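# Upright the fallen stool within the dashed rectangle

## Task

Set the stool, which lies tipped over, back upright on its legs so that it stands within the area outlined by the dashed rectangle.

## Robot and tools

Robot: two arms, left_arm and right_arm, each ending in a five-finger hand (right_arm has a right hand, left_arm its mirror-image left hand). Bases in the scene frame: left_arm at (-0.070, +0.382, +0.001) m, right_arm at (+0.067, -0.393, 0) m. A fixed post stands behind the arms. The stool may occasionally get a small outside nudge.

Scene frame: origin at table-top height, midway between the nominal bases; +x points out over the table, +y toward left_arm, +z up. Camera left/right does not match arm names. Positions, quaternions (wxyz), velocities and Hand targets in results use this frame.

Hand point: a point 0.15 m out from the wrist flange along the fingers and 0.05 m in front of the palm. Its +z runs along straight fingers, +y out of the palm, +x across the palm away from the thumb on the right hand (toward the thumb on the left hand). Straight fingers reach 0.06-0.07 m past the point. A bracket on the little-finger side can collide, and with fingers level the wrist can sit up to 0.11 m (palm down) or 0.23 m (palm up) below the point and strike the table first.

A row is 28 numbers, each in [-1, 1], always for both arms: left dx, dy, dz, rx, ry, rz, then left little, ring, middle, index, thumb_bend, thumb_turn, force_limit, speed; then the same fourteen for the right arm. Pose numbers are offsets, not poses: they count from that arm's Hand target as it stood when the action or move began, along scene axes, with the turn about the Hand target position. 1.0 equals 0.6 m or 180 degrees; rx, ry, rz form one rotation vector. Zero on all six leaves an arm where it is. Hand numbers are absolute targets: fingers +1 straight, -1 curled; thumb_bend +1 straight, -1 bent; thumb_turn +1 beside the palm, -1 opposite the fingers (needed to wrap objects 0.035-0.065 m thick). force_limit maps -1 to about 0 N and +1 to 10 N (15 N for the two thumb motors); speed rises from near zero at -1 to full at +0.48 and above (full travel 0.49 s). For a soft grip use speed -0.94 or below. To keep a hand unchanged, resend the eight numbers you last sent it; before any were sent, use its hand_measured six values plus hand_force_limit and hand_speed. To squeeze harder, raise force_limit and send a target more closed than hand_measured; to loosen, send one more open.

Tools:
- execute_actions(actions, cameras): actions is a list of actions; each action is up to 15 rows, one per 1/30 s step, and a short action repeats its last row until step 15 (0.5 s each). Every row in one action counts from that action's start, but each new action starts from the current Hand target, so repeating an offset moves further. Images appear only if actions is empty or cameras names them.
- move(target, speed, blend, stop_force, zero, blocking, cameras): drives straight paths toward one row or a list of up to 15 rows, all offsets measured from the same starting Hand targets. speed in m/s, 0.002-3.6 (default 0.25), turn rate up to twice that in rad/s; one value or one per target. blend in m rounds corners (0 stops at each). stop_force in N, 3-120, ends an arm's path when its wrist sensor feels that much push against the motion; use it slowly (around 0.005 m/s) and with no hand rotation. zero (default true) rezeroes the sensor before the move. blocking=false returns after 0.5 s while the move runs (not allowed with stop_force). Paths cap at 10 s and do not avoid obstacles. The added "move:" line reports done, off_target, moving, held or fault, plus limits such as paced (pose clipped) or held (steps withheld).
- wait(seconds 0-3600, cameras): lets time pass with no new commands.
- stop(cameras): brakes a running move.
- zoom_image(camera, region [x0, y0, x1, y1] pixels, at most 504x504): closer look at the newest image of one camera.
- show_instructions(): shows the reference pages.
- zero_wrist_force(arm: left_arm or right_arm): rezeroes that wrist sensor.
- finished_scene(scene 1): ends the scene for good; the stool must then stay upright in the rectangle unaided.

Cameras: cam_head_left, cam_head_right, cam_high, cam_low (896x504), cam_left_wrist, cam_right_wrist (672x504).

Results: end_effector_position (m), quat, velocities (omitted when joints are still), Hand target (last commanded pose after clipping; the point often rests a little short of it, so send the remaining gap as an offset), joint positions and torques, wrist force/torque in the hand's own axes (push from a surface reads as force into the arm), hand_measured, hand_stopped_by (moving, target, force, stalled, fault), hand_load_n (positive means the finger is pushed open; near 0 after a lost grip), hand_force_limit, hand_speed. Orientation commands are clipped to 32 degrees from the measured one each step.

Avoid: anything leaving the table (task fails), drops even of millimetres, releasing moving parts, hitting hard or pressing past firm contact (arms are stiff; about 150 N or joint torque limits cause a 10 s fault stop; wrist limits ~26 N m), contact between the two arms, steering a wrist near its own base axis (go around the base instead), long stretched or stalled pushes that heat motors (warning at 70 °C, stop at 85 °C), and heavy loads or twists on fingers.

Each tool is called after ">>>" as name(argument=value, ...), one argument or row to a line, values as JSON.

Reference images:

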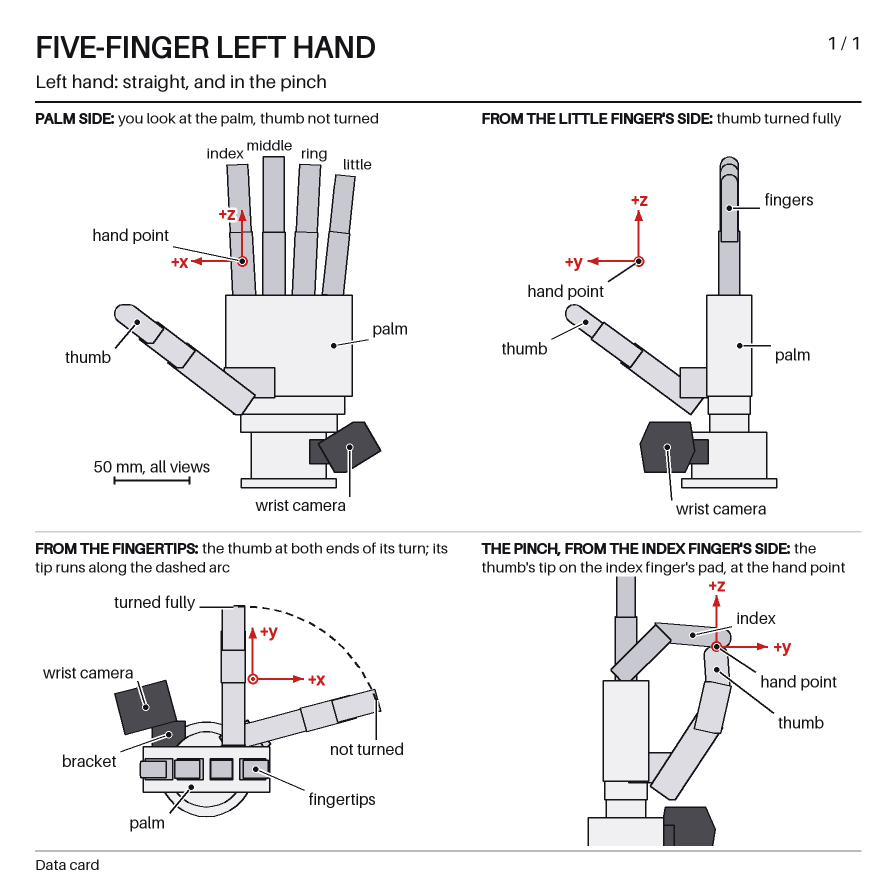

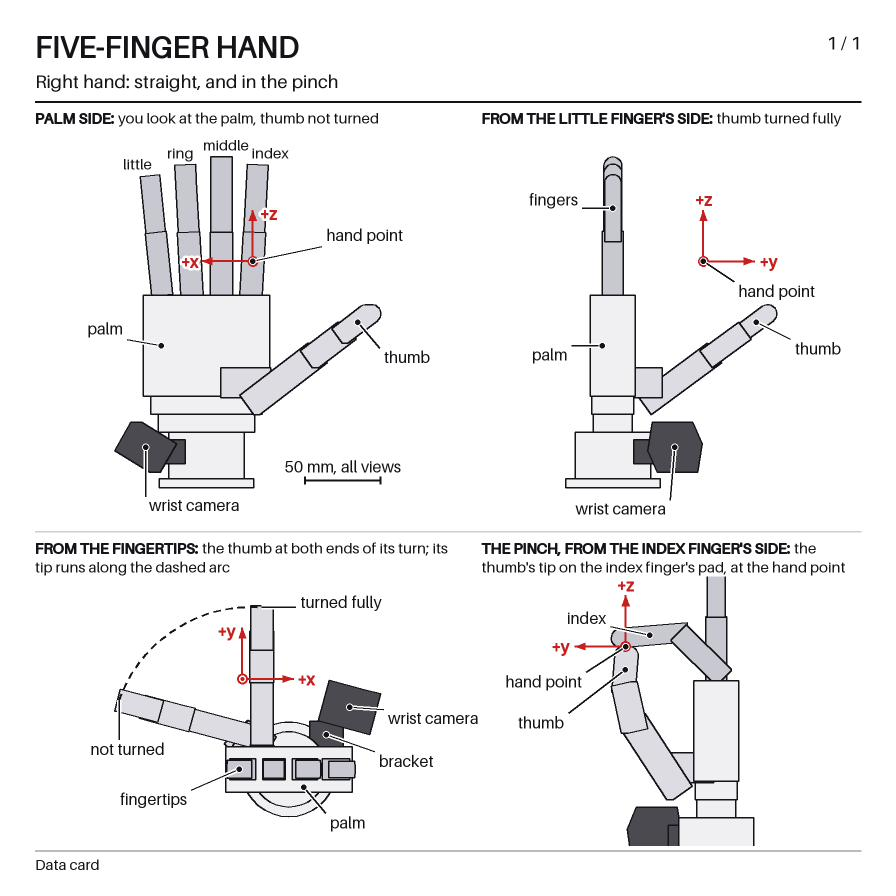

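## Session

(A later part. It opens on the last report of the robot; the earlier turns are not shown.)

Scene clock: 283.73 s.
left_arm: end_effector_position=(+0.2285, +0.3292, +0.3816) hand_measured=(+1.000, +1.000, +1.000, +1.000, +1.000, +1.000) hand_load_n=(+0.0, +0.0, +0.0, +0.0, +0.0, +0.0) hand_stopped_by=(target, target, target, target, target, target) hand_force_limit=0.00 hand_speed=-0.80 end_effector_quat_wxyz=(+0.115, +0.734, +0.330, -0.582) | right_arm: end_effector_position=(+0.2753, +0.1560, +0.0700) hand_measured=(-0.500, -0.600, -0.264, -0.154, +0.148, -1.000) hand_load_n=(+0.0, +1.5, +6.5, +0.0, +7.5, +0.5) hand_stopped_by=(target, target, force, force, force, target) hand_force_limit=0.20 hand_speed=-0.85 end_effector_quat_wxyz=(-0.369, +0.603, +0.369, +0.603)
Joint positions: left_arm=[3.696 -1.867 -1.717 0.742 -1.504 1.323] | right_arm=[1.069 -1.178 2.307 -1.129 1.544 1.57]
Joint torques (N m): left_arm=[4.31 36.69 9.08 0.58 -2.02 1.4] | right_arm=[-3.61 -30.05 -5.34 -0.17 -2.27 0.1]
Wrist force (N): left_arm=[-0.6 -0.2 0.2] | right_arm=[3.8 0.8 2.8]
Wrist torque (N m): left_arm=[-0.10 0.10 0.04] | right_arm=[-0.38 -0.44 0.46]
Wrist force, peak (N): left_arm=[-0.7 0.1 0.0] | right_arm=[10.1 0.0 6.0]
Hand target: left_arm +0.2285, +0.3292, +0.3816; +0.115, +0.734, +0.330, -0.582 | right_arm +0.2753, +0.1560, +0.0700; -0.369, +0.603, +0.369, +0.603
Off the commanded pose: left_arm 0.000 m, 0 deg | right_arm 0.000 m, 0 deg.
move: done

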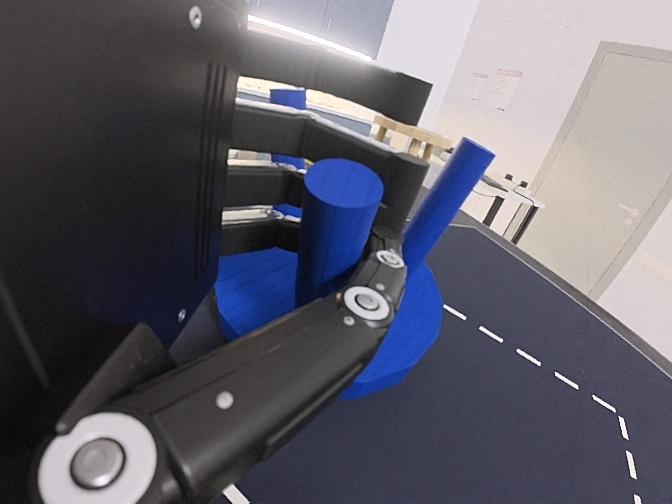

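>>> wait(
  seconds=0.1,
  cameras=["cam_low","cam_high","cam_head_left","cam_right_wrist"],
)

>>> zoom_image(
  camera="cam_low",
  region=[300, 180, 420, 260],
)

>>> zoom_image(
  camera="cam_high",
  region=[340, 100, 480, 200],
)

Scene clock: 286.77 s.
left_arm: end_effector_position=(+0.2285, +0.3292, +0.3816) hand_measured=(+1.000, +1.000, +1.000, +1.000, +1.000, +1.000) hand_load_n=(+0.0, +0.0, +0.0, +0.0, +0.0, +0.0) hand_stopped_by=(target, target, target, target, target, target) hand_force_limit=0.00 hand_speed=-0.80 end_effector_quat_wxyz=(+0.115, +0.734, +0.330, -0.582) | right_arm: end_effector_position=(+0.2753, +0.1560, +0.0700) hand_measured=(-0.500, -0.600, -0.264, -0.154, +0.148, -1.000) hand_load_n=(+0.0, +0.0, +6.5, +0.0, +7.5, +0.5) hand_stopped_by=(target, target, force, force, force, target) hand_force_limit=0.20 hand_speed=-0.85 end_effector_quat_wxyz=(-0.369, +0.603, +0.369, +0.603)
Joint positions: left_arm=[3.696 -1.867 -1.717 0.742 -1.504 1.323] | right_arm=[1.069 -1.178 2.307 -1.129 1.544 1.57]
Joint torques (N m): left_arm=[4.8 36.39 9.94 0.68 -2.04 1.07] | right_arm=[-2.07 -14.4 -6.78 -3.13 -2.13 1.34]
Wrist force (N): left_arm=[-0.6 -0.1 0.2] | right_arm=[2.6 0.2 1.4]
Wrist torque (N m): left_arm=[-0.09 0.09 0.04] | right_arm=[-0.37 -0.40 0.44]
Wrist force, peak (N): left_arm=[-0.7 0.0 0.2] | right_arm=[4.1 0.9 2.8]
Hand target: left_arm +0.2285, +0.3292, +0.3816; +0.115, +0.734, +0.330, -0.582 | right_arm +0.2753, +0.1560, +0.0700; -0.369, +0.603, +0.369, +0.603
Off the commanded pose: left_arm 0.000 m, 0 deg | right_arm 0.000 m, 0 deg.
wait: 0.10 s; at rest from the start
Images, in order (width x height): cam_head_left 896x504, cam_high 896x504, cam_low 896x504, cam_right_wrist 672x504.

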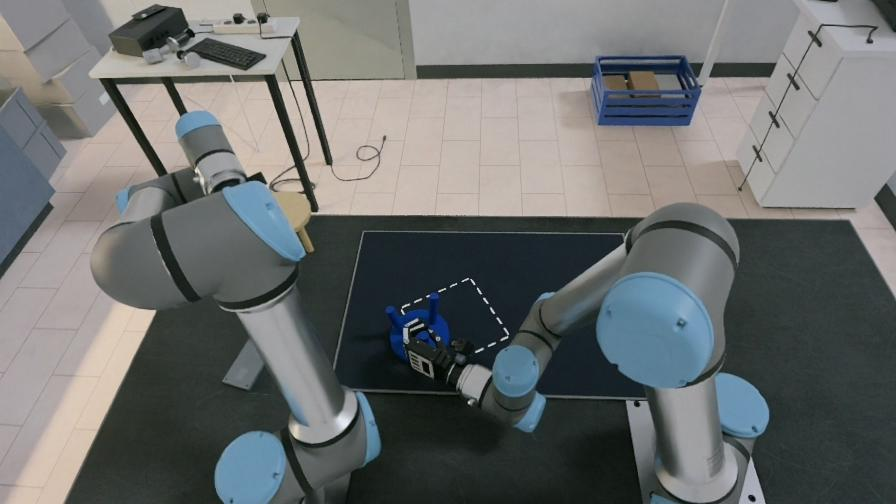

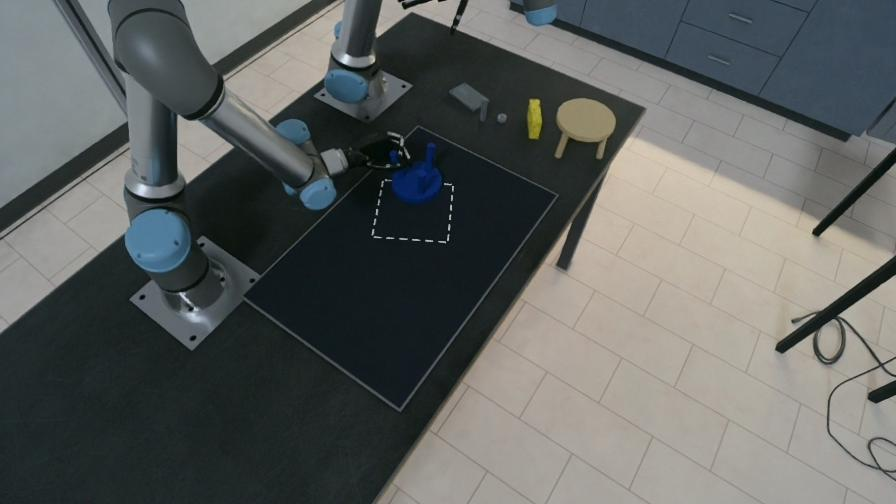

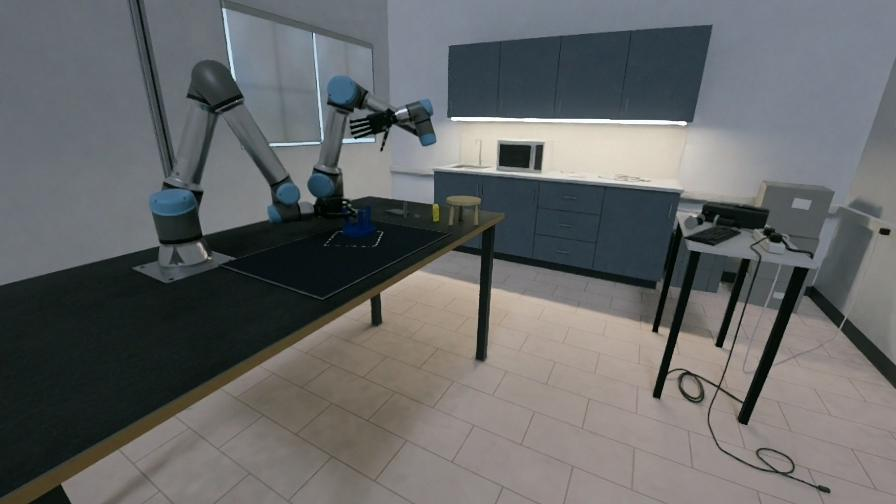

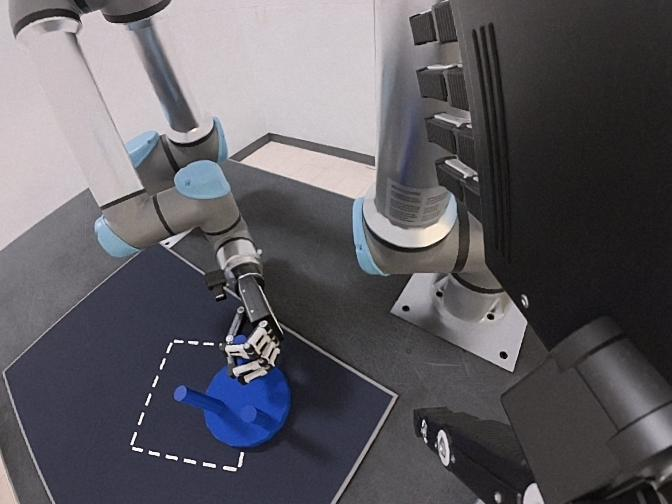

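Scaled by 4.200 from the camera's image (finer frame: 1280x720).

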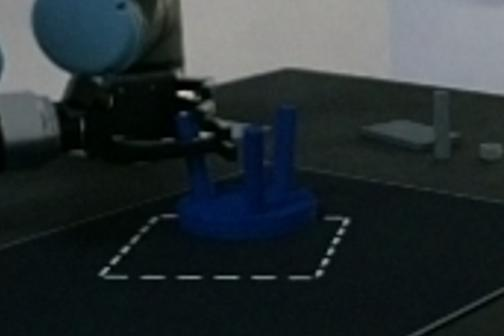

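Scaled by 3.600 from the camera's image (finer frame: 1280x720).

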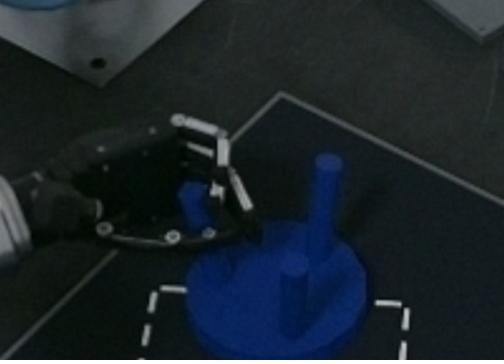

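>>> wait(
  seconds=0.1,
  cameras=["cam_left_wrist","cam_head_right","cam_right_wrist"],
)

>>> zoom_image(
  camera="cam_left_wrist",
  region=[200, 100, 500, 400],
)

>>> zoom_image(
  camera="cam_right_wrist",
  region=[160, 260, 360, 460],
)

>>> zoom_image(
  camera="cam_head_right",
  region=[340, 270, 500, 400],
)

Scene clock: 295.33 s.
left_arm: end_effector_position=(+0.2285, +0.3292, +0.3816) hand_measured=(+1.000, +1.000, +1.000, +1.000, +1.000, +1.000) hand_load_n=(+0.0, -0.5, +0.0, +0.0, +0.0, +0.0) hand_stopped_by=(target, target, target, target, target, target) hand_force_limit=0.00 hand_speed=-0.80 end_effector_quat_wxyz=(+0.115, +0.734, +0.330, -0.582) | right_arm: end_effector_position=(+0.2753, +0.1560, +0.0700) hand_measured=(-0.500, -0.600, -0.264, -0.154, +0.148, -1.000) hand_load_n=(+0.0, +0.0, +6.5, +0.0, +7.5, +0.5) hand_stopped_by=(target, target, force, force, force, target) hand_force_limit=0.20 hand_speed=-0.85 end_effector_quat_wxyz=(-0.369, +0.603, +0.369, +0.603)
Joint positions: left_arm=[3.696 -1.867 -1.717 0.742 -1.504 1.323] | right_arm=[1.069 -1.178 2.307 -1.129 1.544 1.57]
Joint torques (N m): left_arm=[4.8 36.61 9.83 0.46 -2.16 1.42] | right_arm=[0.31 -14.9 -8.16 -3.13 -1.86 1.34]
Wrist force (N): left_arm=[-0.4 0.1 0.1] | right_arm=[2.7 0.0 1.2]
Wrist torque (N m): left_arm=[-0.06 0.07 0.04] | right_arm=[-0.38 -0.40 0.45]
Wrist force, peak (N): left_arm=[-0.8 0.1 0.0] | right_arm=[2.8 0.3 1.8]
Hand target: left_arm +0.2285, +0.3292, +0.3816; +0.115, +0.734, +0.330, -0.582 | right_arm +0.2753, +0.1560, +0.0700; -0.369, +0.603, +0.369, +0.603
Off the commanded pose: left_arm 0.000 m, 0 deg | right_arm 0.000 m, 0 deg.
wait: 0.10 s; at rest from the start
Images, in order (width x height): cam_head_right 896x504, cam_left_wrist 672x504, cam_right_wrist 672x504.

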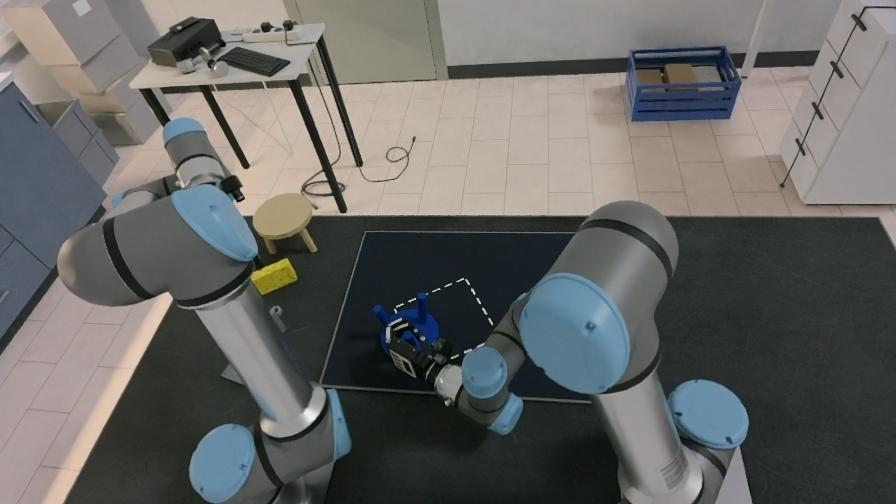

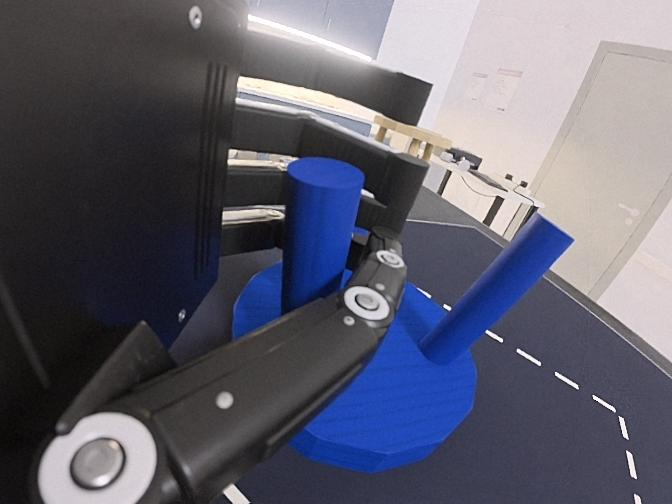

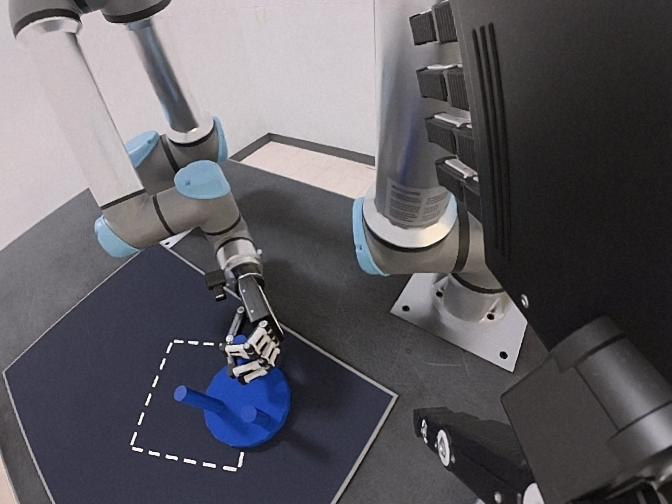

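Scaled by 1.680 from the camera's image (finer frame: 960x720).

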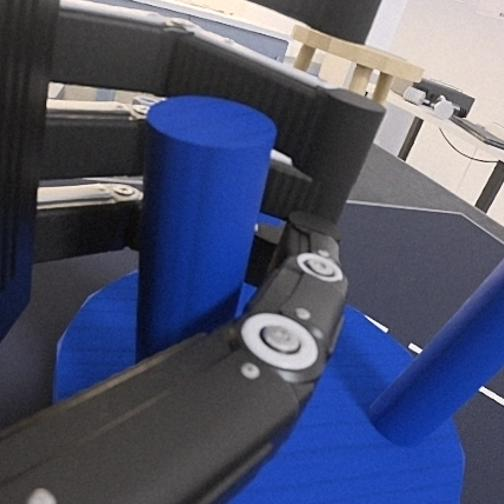

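Scaled by 2.520 from the camera's image (finer frame: 960x720).

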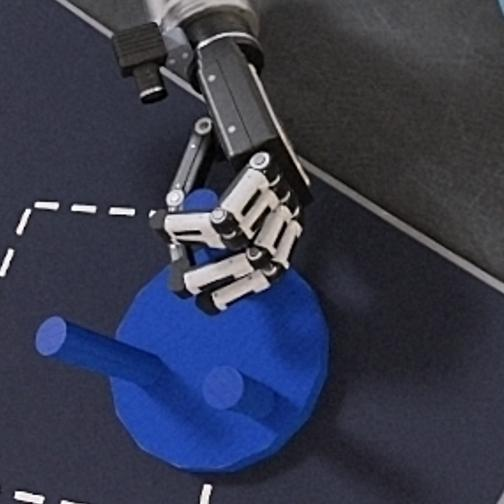

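Scaled by 3.150 from the camera's image (finer frame: 1280x720).

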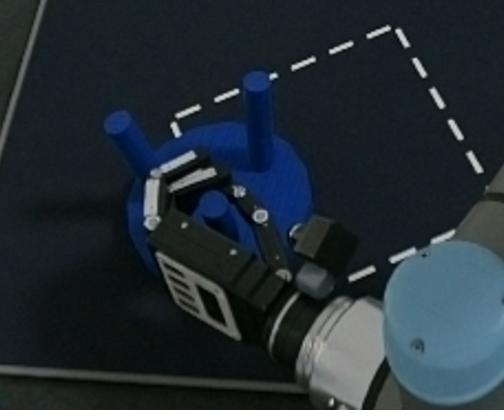

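>>> move(
  target=[
    [0,0,0,0,0,0,1,1,1,1,1,1,0,-0.8,0,0,0,0,0,0,0.1,0.1,0.1,0.1,0.148,-1,-0.3,-0.6],
    [0,0,0,0,0,0,1,1,1,1,1,1,0,-0.8,0,0,0,0,0,0,0.1,0.1,0.1,0.1,-0.9,-1,-0.3,-0.85],
  ],
  cameras=["cam_left_wrist","cam_head_right","cam_right_wrist"],
)

>>> zoom_image(
  camera="cam_left_wrist",
  region=[200, 100, 500, 400],
)

>>> zoom_image(
  camera="cam_head_right",
  region=[340, 270, 500, 400],
)

Scene clock: 305.33 s.
left_arm: end_effector_position=(+0.2285, +0.3292, +0.3816) hand_measured=(+1.000, +1.000, +1.000, +1.000, +1.000, +1.000) hand_load_n=(+0.0, +0.0, +0.0, +0.0, +0.0, +0.0) hand_stopped_by=(target, target, target, target, target, target) hand_force_limit=0.00 hand_speed=-0.80 end_effector_quat_wxyz=(+0.115, +0.734, +0.330, -0.582) | right_arm: end_effector_position=(+0.2753, +0.1560, +0.0700) hand_measured=(+0.100, +0.100, +0.100, +0.100, -0.424, -1.000) hand_load_n=(+0.0, +0.0, +0.0, -0.5, +5.5, +0.5) hand_stopped_by=(target, target, target, target, force, target) hand_force_limit=-0.30 hand_speed=-0.85 end_effector_quat_wxyz=(-0.369, +0.603, +0.369, +0.603)
Joint positions: left_arm=[3.696 -1.867 -1.717 0.742 -1.504 1.323] | right_arm=[1.069 -1.178 2.307 -1.129 1.544 1.57]
Joint torques (N m): left_arm=[3.46 35.89 9.48 0.65 -2.06 1.29] | right_arm=[4.49 -15.59 -11.32 -3.02 -1.45 1.3]
Wrist force (N): left_arm=[-0.3 0.1 0.1] | right_arm=[2.3 1.5 1.4]
Wrist torque (N m): left_arm=[-0.06 0.06 0.05] | right_arm=[-0.29 -0.41 0.30]
Wrist force, peak (N): left_arm=[-0.6 -0.1 0.4] | right_arm=[2.5 1.7 1.7]
Hand target: left_arm +0.2285, +0.3292, +0.3816; +0.115, +0.734, +0.330, -0.582 | right_arm +0.2753, +0.1560, +0.0700; -0.369, +0.603, +0.369, +0.603
Off the commanded pose: left_arm 0.000 m, 0 deg | right_arm 0.000 m, 0 deg.
move: done
Images, in order (width x height): cam_head_right 896x504, cam_left_wrist 672x504, cam_right_wrist 672x504.

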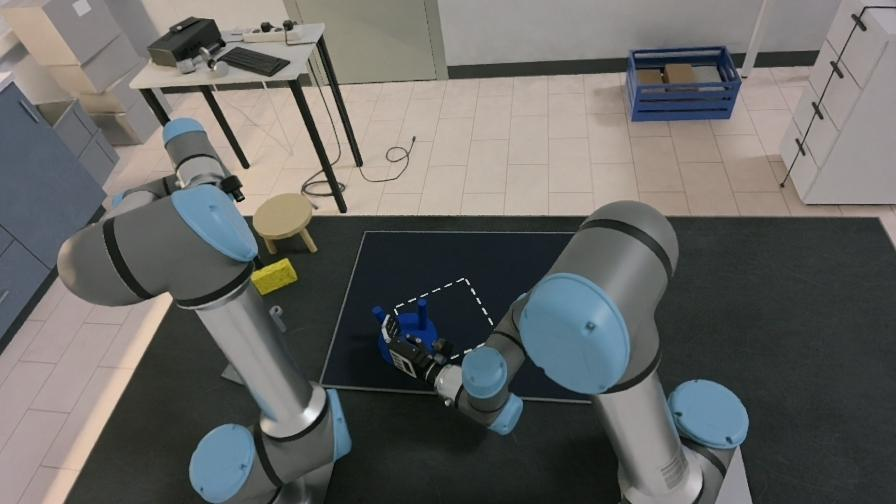

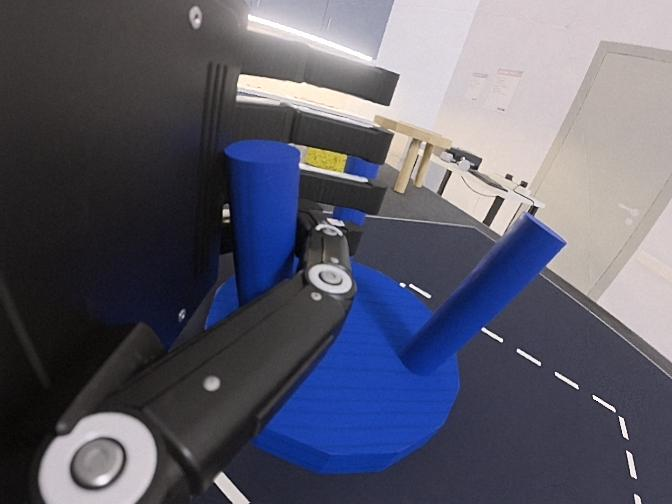

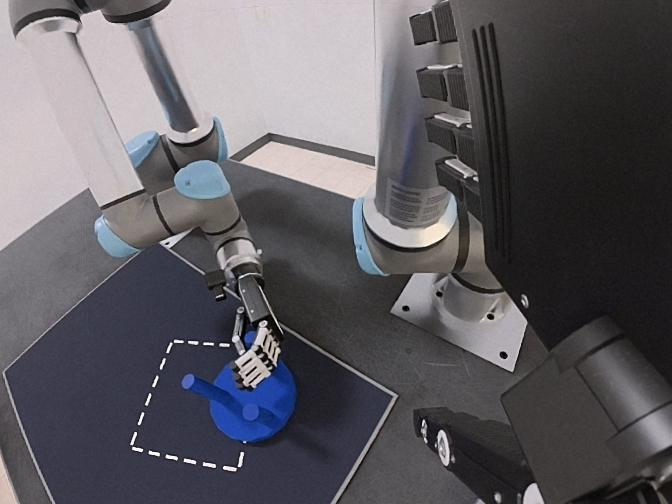

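Scaled by 1.680 from the camera's image (finer frame: 960x720).

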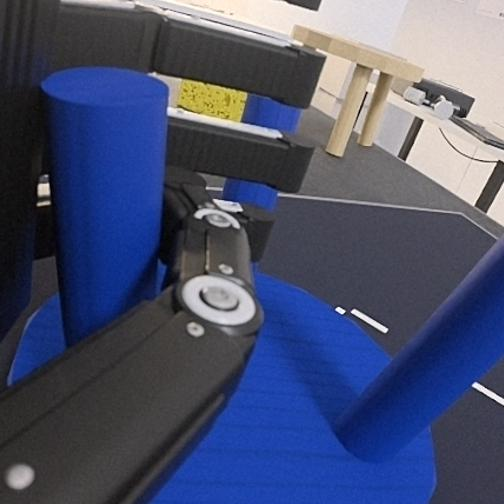

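Scaled by 3.150 from the camera's image (finer frame: 1280x720).

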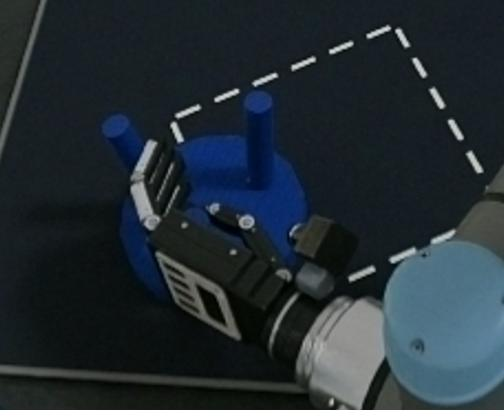

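>>> move(
  target=[0,0,0,0,0,0,1,1,1,1,1,1,0,-0.8,0,0,0,0,0,0,-0.95,-0.95,-0.95,-0.95,-0.9,-1,-0.2,-0.8],
  cameras=["cam_left_wrist","cam_head_right","cam_low"],
)

>>> zoom_image(
  camera="cam_left_wrist",
  region=[200, 100, 500, 400],
)

>>> zoom_image(
  camera="cam_head_right",
  region=[340, 270, 500, 400],
)

>>> zoom_image(
  camera="cam_low",
  region=[300, 180, 420, 260],
)

Scene clock: 310.83 s.
left_arm: end_effector_position=(+0.2285, +0.3292, +0.3816) hand_measured=(+1.000, +1.000, +1.000, +1.000, +1.000, +1.000) hand_load_n=(+0.0, +0.0, +0.0, +0.0, +0.0, +0.0) hand_stopped_by=(target, target, target, target, target, target) hand_force_limit=0.00 hand_speed=-0.80 end_effector_quat_wxyz=(+0.115, +0.734, +0.330, -0.582) | right_arm: end_effector_position=(+0.2753, +0.1560, +0.0700) hand_measured=(-0.950, -0.950, -0.266, -0.286, -0.424, -1.000) hand_load_n=(+0.0, +0.5, +5.0, +5.5, +5.5, +1.0) hand_stopped_by=(target, target, force, force, force, target) hand_force_limit=-0.20 hand_speed=-0.80 end_effector_quat_wxyz=(-0.369, +0.603, +0.369, +0.603)
Joint positions: left_arm=[3.696 -1.867 -1.717 0.742 -1.504 1.323] | right_arm=[1.069 -1.178 2.307 -1.129 1.544 1.57]
Joint torques (N m): left_arm=[2.52 36.64 9.9 0.48 -2.22 1.38] | right_arm=[7.8 -18.53 -12.76 -2.99 -1.24 1.34]
Wrist force (N): left_arm=[-0.5 -0.1 0.2] | right_arm=[2.9 0.0 1.4]
Wrist torque (N m): left_arm=[-0.10 0.08 0.04] | right_arm=[-0.42 -0.41 0.41]
Wrist force, peak (N): left_arm=[-0.7 -0.1 0.1] | right_arm=[3.2 0.3 1.9]
Hand target: left_arm +0.2285, +0.3292, +0.3816; +0.115, +0.734, +0.330, -0.582 | right_arm +0.2753, +0.1560, +0.0700; -0.369, +0.603, +0.369, +0.603
Off the commanded pose: left_arm 0.000 m, 0 deg | right_arm 0.000 m, 0 deg.
move: done
Images, in order (width x height): cam_head_right 896x504, cam_low 896x504, cam_left_wrist 672x504.

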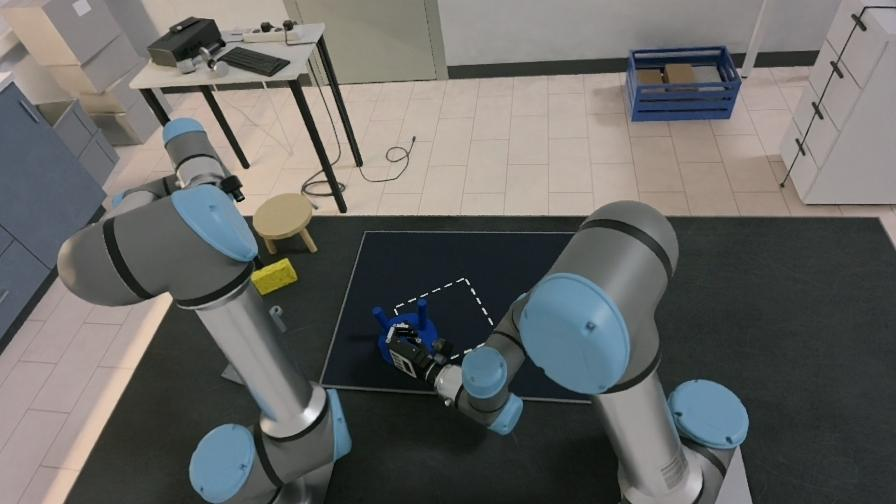

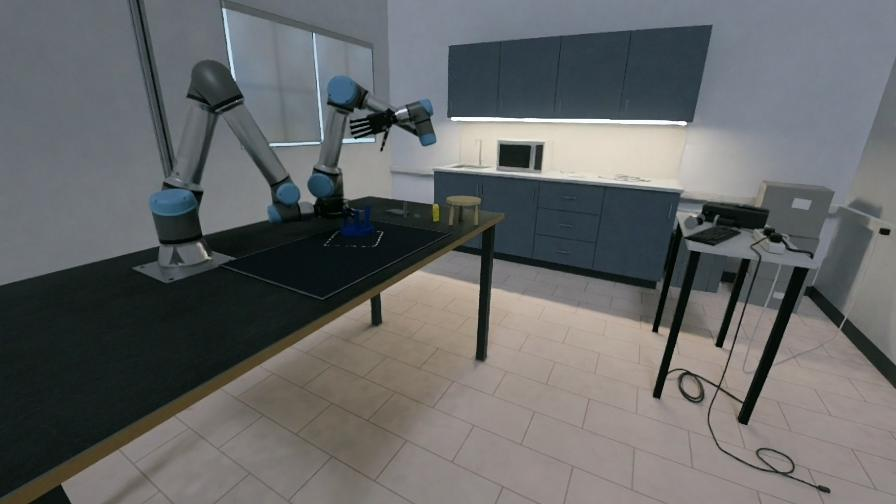

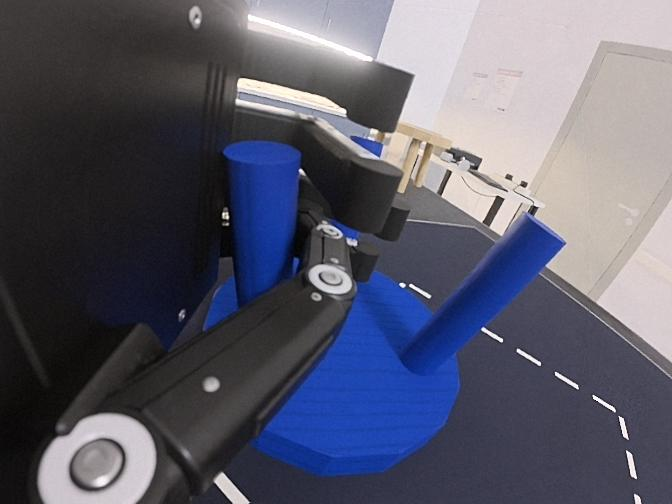

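Scaled by 1.680 from the camera's image (finer frame: 960x720).

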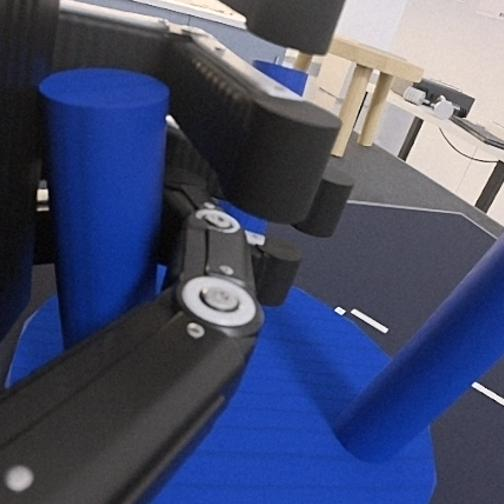

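Scaled by 3.150 from the camera's image (finer frame: 1280x720).

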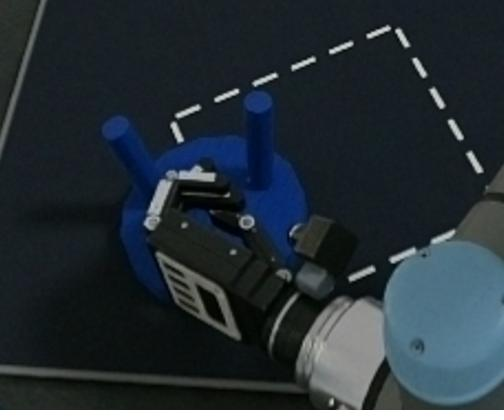

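Scaled by 4.200 from the camera's image (finer frame: 1280x720).

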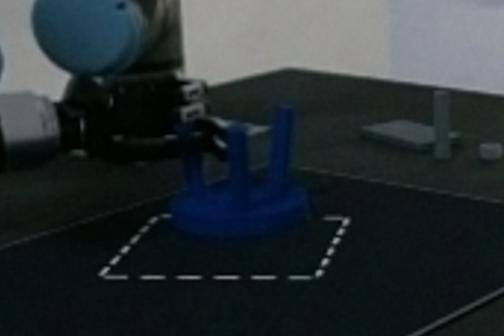

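>>> wait(
  seconds=0.1,
  cameras=["cam_high","cam_head_left"],
)

>>> zoom_image(
  camera="cam_high",
  region=[340, 100, 480, 200],
)

>>> zoom_image(
  camera="cam_head_left",
  region=[340, 270, 500, 400],
)

Scene clock: 324.33 s.
left_arm: end_effector_position=(+0.2285, +0.3292, +0.3816) hand_measured=(+1.000, +1.000, +1.000, +1.000, +1.000, +1.000) hand_load_n=(+0.0, +0.0, +0.0, +0.0, +0.0, +0.0) hand_stopped_by=(target, target, target, target, target, target) hand_force_limit=0.00 hand_speed=-0.80 end_effector_quat_wxyz=(+0.115, +0.734, +0.330, -0.582) | right_arm: end_effector_position=(+0.2753, +0.1560, +0.0700) hand_measured=(-0.950, -0.950, -0.266, -0.286, -0.424, -1.000) hand_load_n=(+0.0, +0.5, +5.0, +5.5, +5.5, +0.5) hand_stopped_by=(target, target, force, force, force, target) hand_force_limit=-0.20 hand_speed=-0.80 end_effector_quat_wxyz=(-0.369, +0.603, +0.369, +0.603)
Joint positions: left_arm=[3.696 -1.867 -1.717 0.742 -1.504 1.323] | right_arm=[1.069 -1.178 2.307 -1.129 1.544 1.57]
Joint torques (N m): left_arm=[2.48 37.07 9.86 0.76 -2.2 1.43] | right_arm=[8.72 -19.72 -13.93 -2.93 -0.95 1.35]
Wrist force (N): left_arm=[-0.4 -0.1 0.0] | right_arm=[3.1 0.2 1.7]
Wrist torque (N m): left_arm=[-0.09 0.07 0.05] | right_arm=[-0.40 -0.48 0.45]
Wrist force, peak (N): left_arm=[-0.8 -0.1 0.0] | right_arm=[3.0 0.8 2.3]
Hand target: left_arm +0.2285, +0.3292, +0.3816; +0.115, +0.734, +0.330, -0.582 | right_arm +0.2753, +0.1560, +0.0700; -0.369, +0.603, +0.369, +0.603
Off the commanded pose: left_arm 0.000 m, 0 deg | right_arm 0.000 m, 0 deg.
wait: 0.10 s; at rest from the start
Images, in order (width x height): cam_head_left 896x504, cam_high 896x504.

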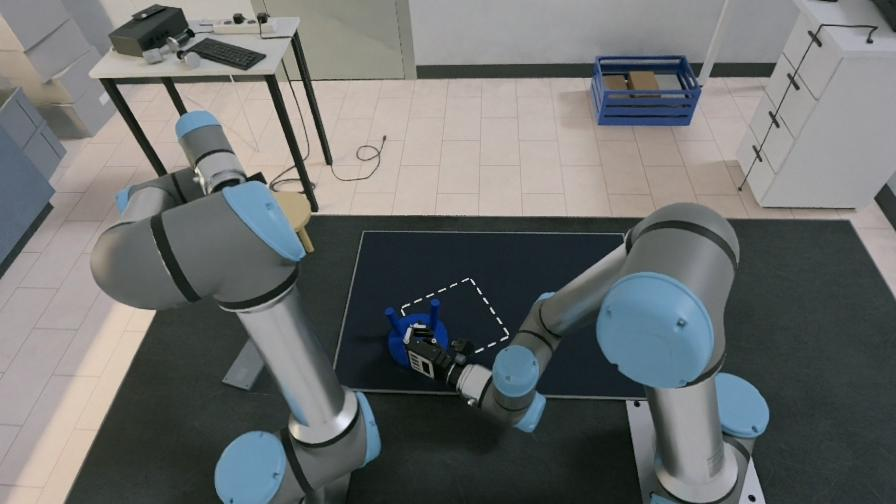

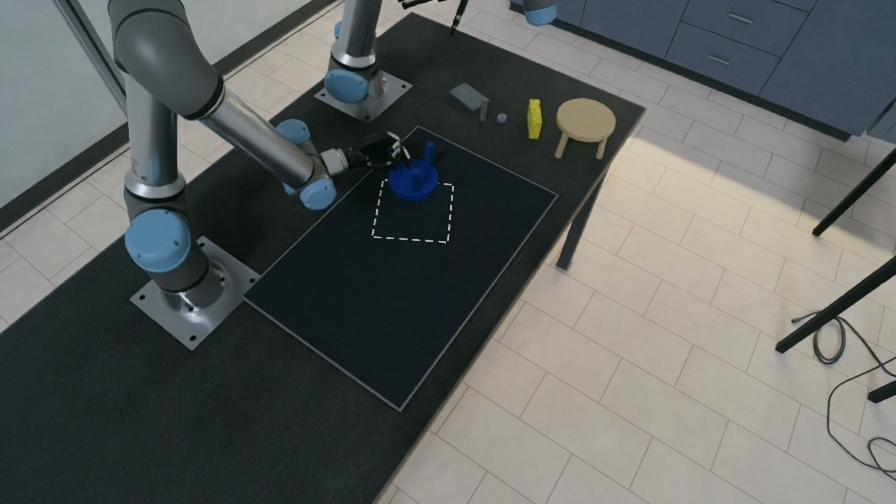

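Scaled by 3.600 from the camera's image (finer frame: 1280x720).

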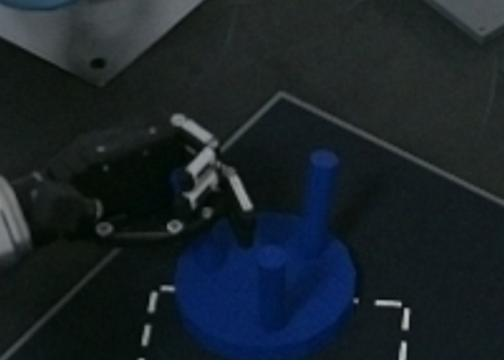

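Scaled by 3.150 from the camera's image (finer frame: 1280x720).

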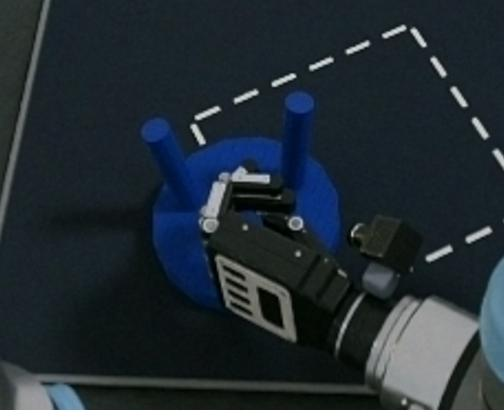

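>>> execute_actions(
  actions=[],
  cameras=["cam_high","cam_head_left","cam_left_wrist","cam_right_wrist"],
)

Scene clock: 337.13 s.
left_arm: end_effector_position=(+0.2285, +0.3292, +0.3816) hand_measured=(+1.000, +1.000, +1.000, +1.000, +1.000, +1.000) hand_load_n=(+0.0, +0.0, +0.0, +0.0, +0.0, +0.0) hand_stopped_by=(target, target, target, target, target, target) hand_force_limit=0.00 hand_speed=-0.80 end_effector_quat_wxyz=(+0.115, +0.734, +0.330, -0.582) | right_arm: end_effector_position=(+0.2753, +0.1560, +0.0700) hand_measured=(-0.950, -0.950, -0.266, -0.286, -0.424, -1.000) hand_load_n=(+0.0, +0.5, +5.0, +5.5, +5.0, +0.5) hand_stopped_by=(target, target, force, force, force, target) hand_force_limit=-0.20 hand_speed=-0.80 end_effector_quat_wxyz=(-0.369, +0.603, +0.369, +0.603)
Joint positions: left_arm=[3.696 -1.867 -1.717 0.742 -1.504 1.323] | right_arm=[1.069 -1.178 2.307 -1.129 1.544 1.57]
Joint velocities: within noise
Joint torques (N m): left_arm=[1.82 36.08 9.66 0.65 -2.08 1.45] | right_arm=[8.37 -21.33 -14.82 -2.99 -0.72 1.28]
Wrist force (N): left_arm=[-0.5 -0.1 -0.1] | right_arm=[3.1 0.6 2.1]
Wrist torque (N m): left_arm=[-0.08 0.08 0.04] | right_arm=[-0.38 -0.48 0.45]
Wrist force, peak (N): left_arm=[-0.5 -0.2 0.4] | right_arm=[3.5 0.4 1.6]
Hand target: left_arm +0.2285, +0.3292, +0.3816; +0.115, +0.734, +0.330, -0.582 | right_arm +0.2753, +0.1560, +0.0700; -0.369, +0.603, +0.369, +0.603
Off the commanded pose: left_arm 0.000 m, 0 deg | right_arm 0.000 m, 0 deg.
Images, in order (width x height): cam_head_left 896x504, cam_high 896x504, cam_left_wrist 672x504, cam_right_wrist 672x504.

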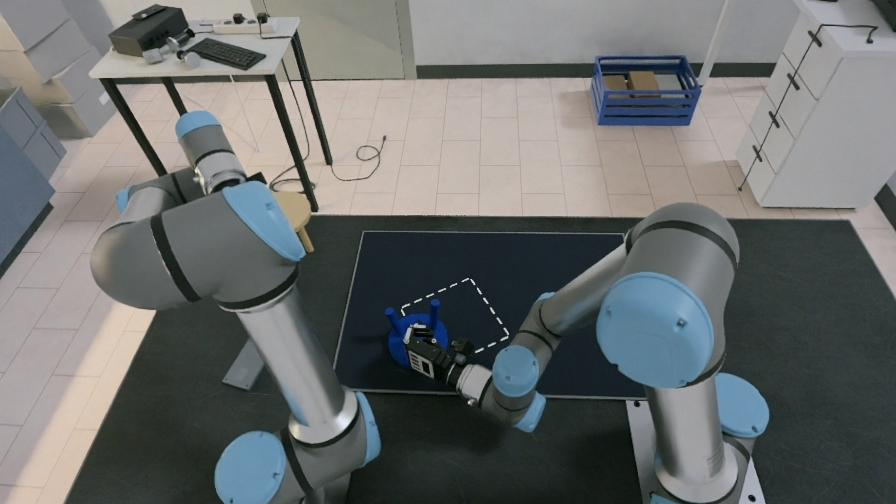

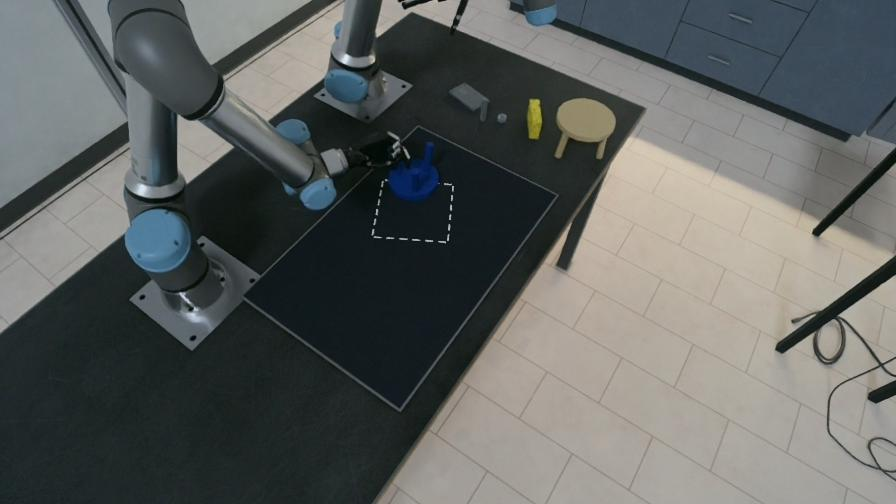

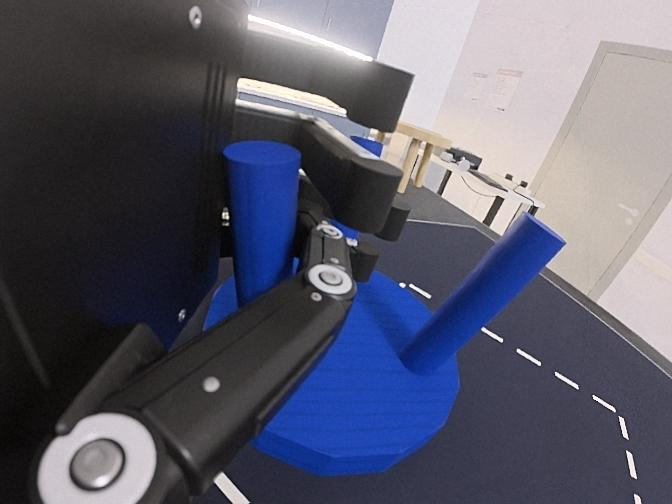

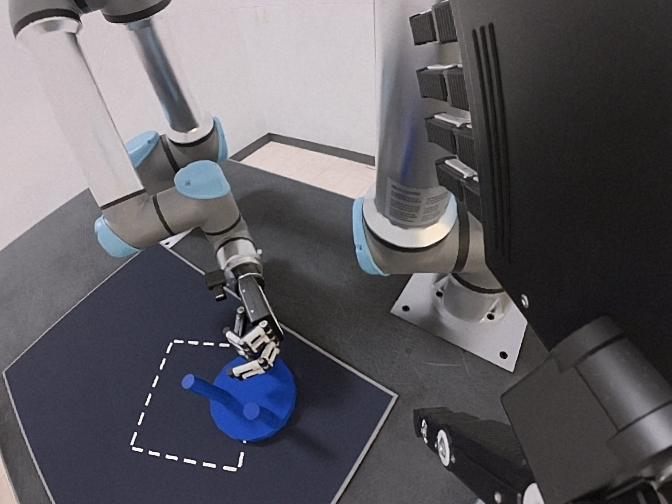

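>>> zero_wrist_force(
  arm="right_arm",
)

>>> move(
  target=[0,0,0,0,0,0,1,1,1,1,1,1,0,-0.8,0,0,0.025,0,0,0,-0.95,-0.95,-0.95,-0.95,-0.95,-1,0.2,-0.8],
  speed=0.05,
  cameras=["cam_high","cam_left_wrist","cam_right_wrist"],
)

Wrist force sensor zeroed.

Scene clock: 396.10 s.
left_arm: end_effector_position=(+0.2285, +0.3292, +0.3816) hand_measured=(+1.000, +1.000, +1.000, +1.000, +1.000, +1.000) hand_load_n=(+0.0, +0.0, +0.0, +0.0, +0.0, +0.0) hand_stopped_by=(target, target, target, target, target, target) hand_force_limit=0.00 hand_speed=-0.80 end_effector_quat_wxyz=(+0.115, +0.734, +0.330, -0.582) | right_arm: end_effector_position=(+0.2753, +0.1561, +0.0852) hand_measured=(-0.950, -0.950, -0.266, -0.286, -0.444, -1.000) hand_load_n=(+0.0, +0.0, +5.0, +5.5, +9.5, +1.0) hand_stopped_by=(target, target, force, force, force, target) hand_force_limit=0.20 hand_speed=-0.80 end_effector_quat_wxyz=(-0.369, +0.603, +0.369, +0.603)
Joint positions: left_arm=[3.696 -1.867 -1.717 0.742 -1.504 1.323] | right_arm=[1.069 -1.22 2.301 -1.081 1.544 1.57]
Joint torques (N m): left_arm=[1.89 35.76 9.45 0.67 -1.96 1.46] | right_arm=[8.57 -13.28 -8.9 -3.4 -0.54 0.66]
Wrist force (N, zeroed by zero_wrist_force on right_arm): left_arm=[-0.5 0.1 0.1] | right_arm=[-0.3 -1.4 -0.9]
Wrist torque (N m, zeroed by zero_wrist_force on right_arm): left_arm=[-0.06 0.08 0.04] | right_arm=[-0.06 0.13 0.02]
Wrist force, peak (N, zeroed by zero_wrist_force on right_arm): left_arm=[-0.7 0.2 0.3] | right_arm=[-0.9 -1.9 -0.6]
Hand target: left_arm +0.2285, +0.3292, +0.3816; +0.115, +0.734, +0.330, -0.582 | right_arm +0.2753, +0.1560, +0.0850; -0.369, +0.603, +0.369, +0.603
Off the commanded pose: left_arm 0.000 m, 0 deg | right_arm 0.000 m, 0 deg.
move: done

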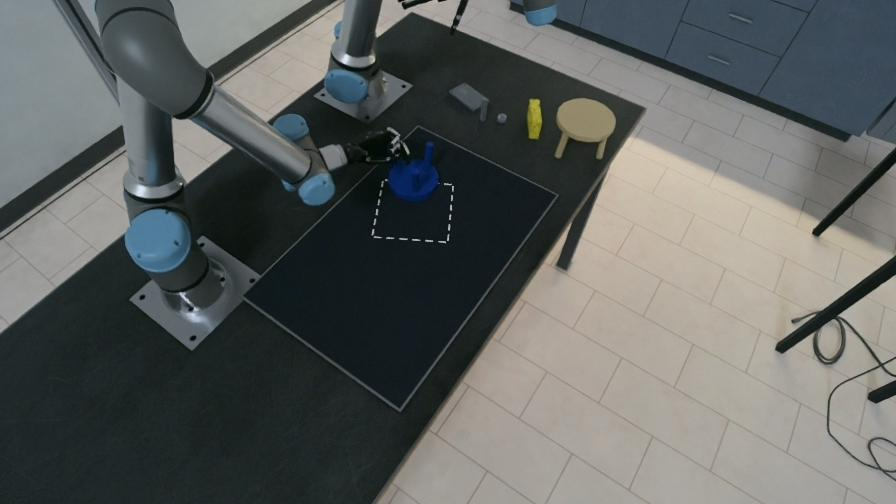

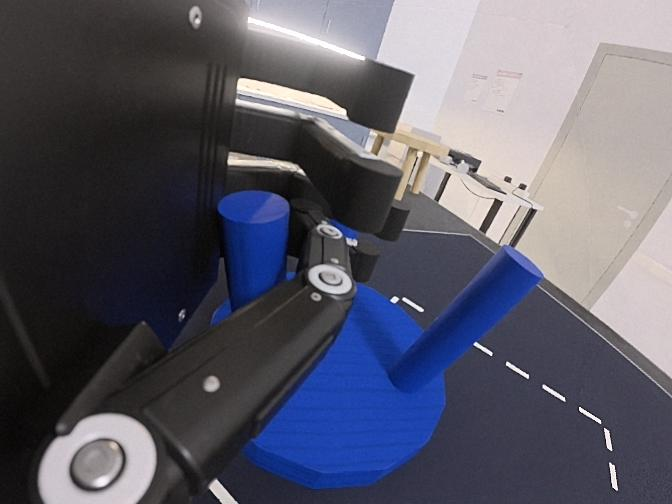

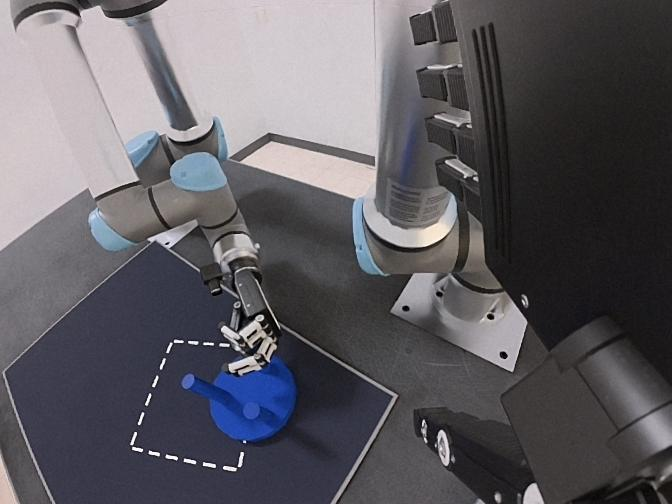

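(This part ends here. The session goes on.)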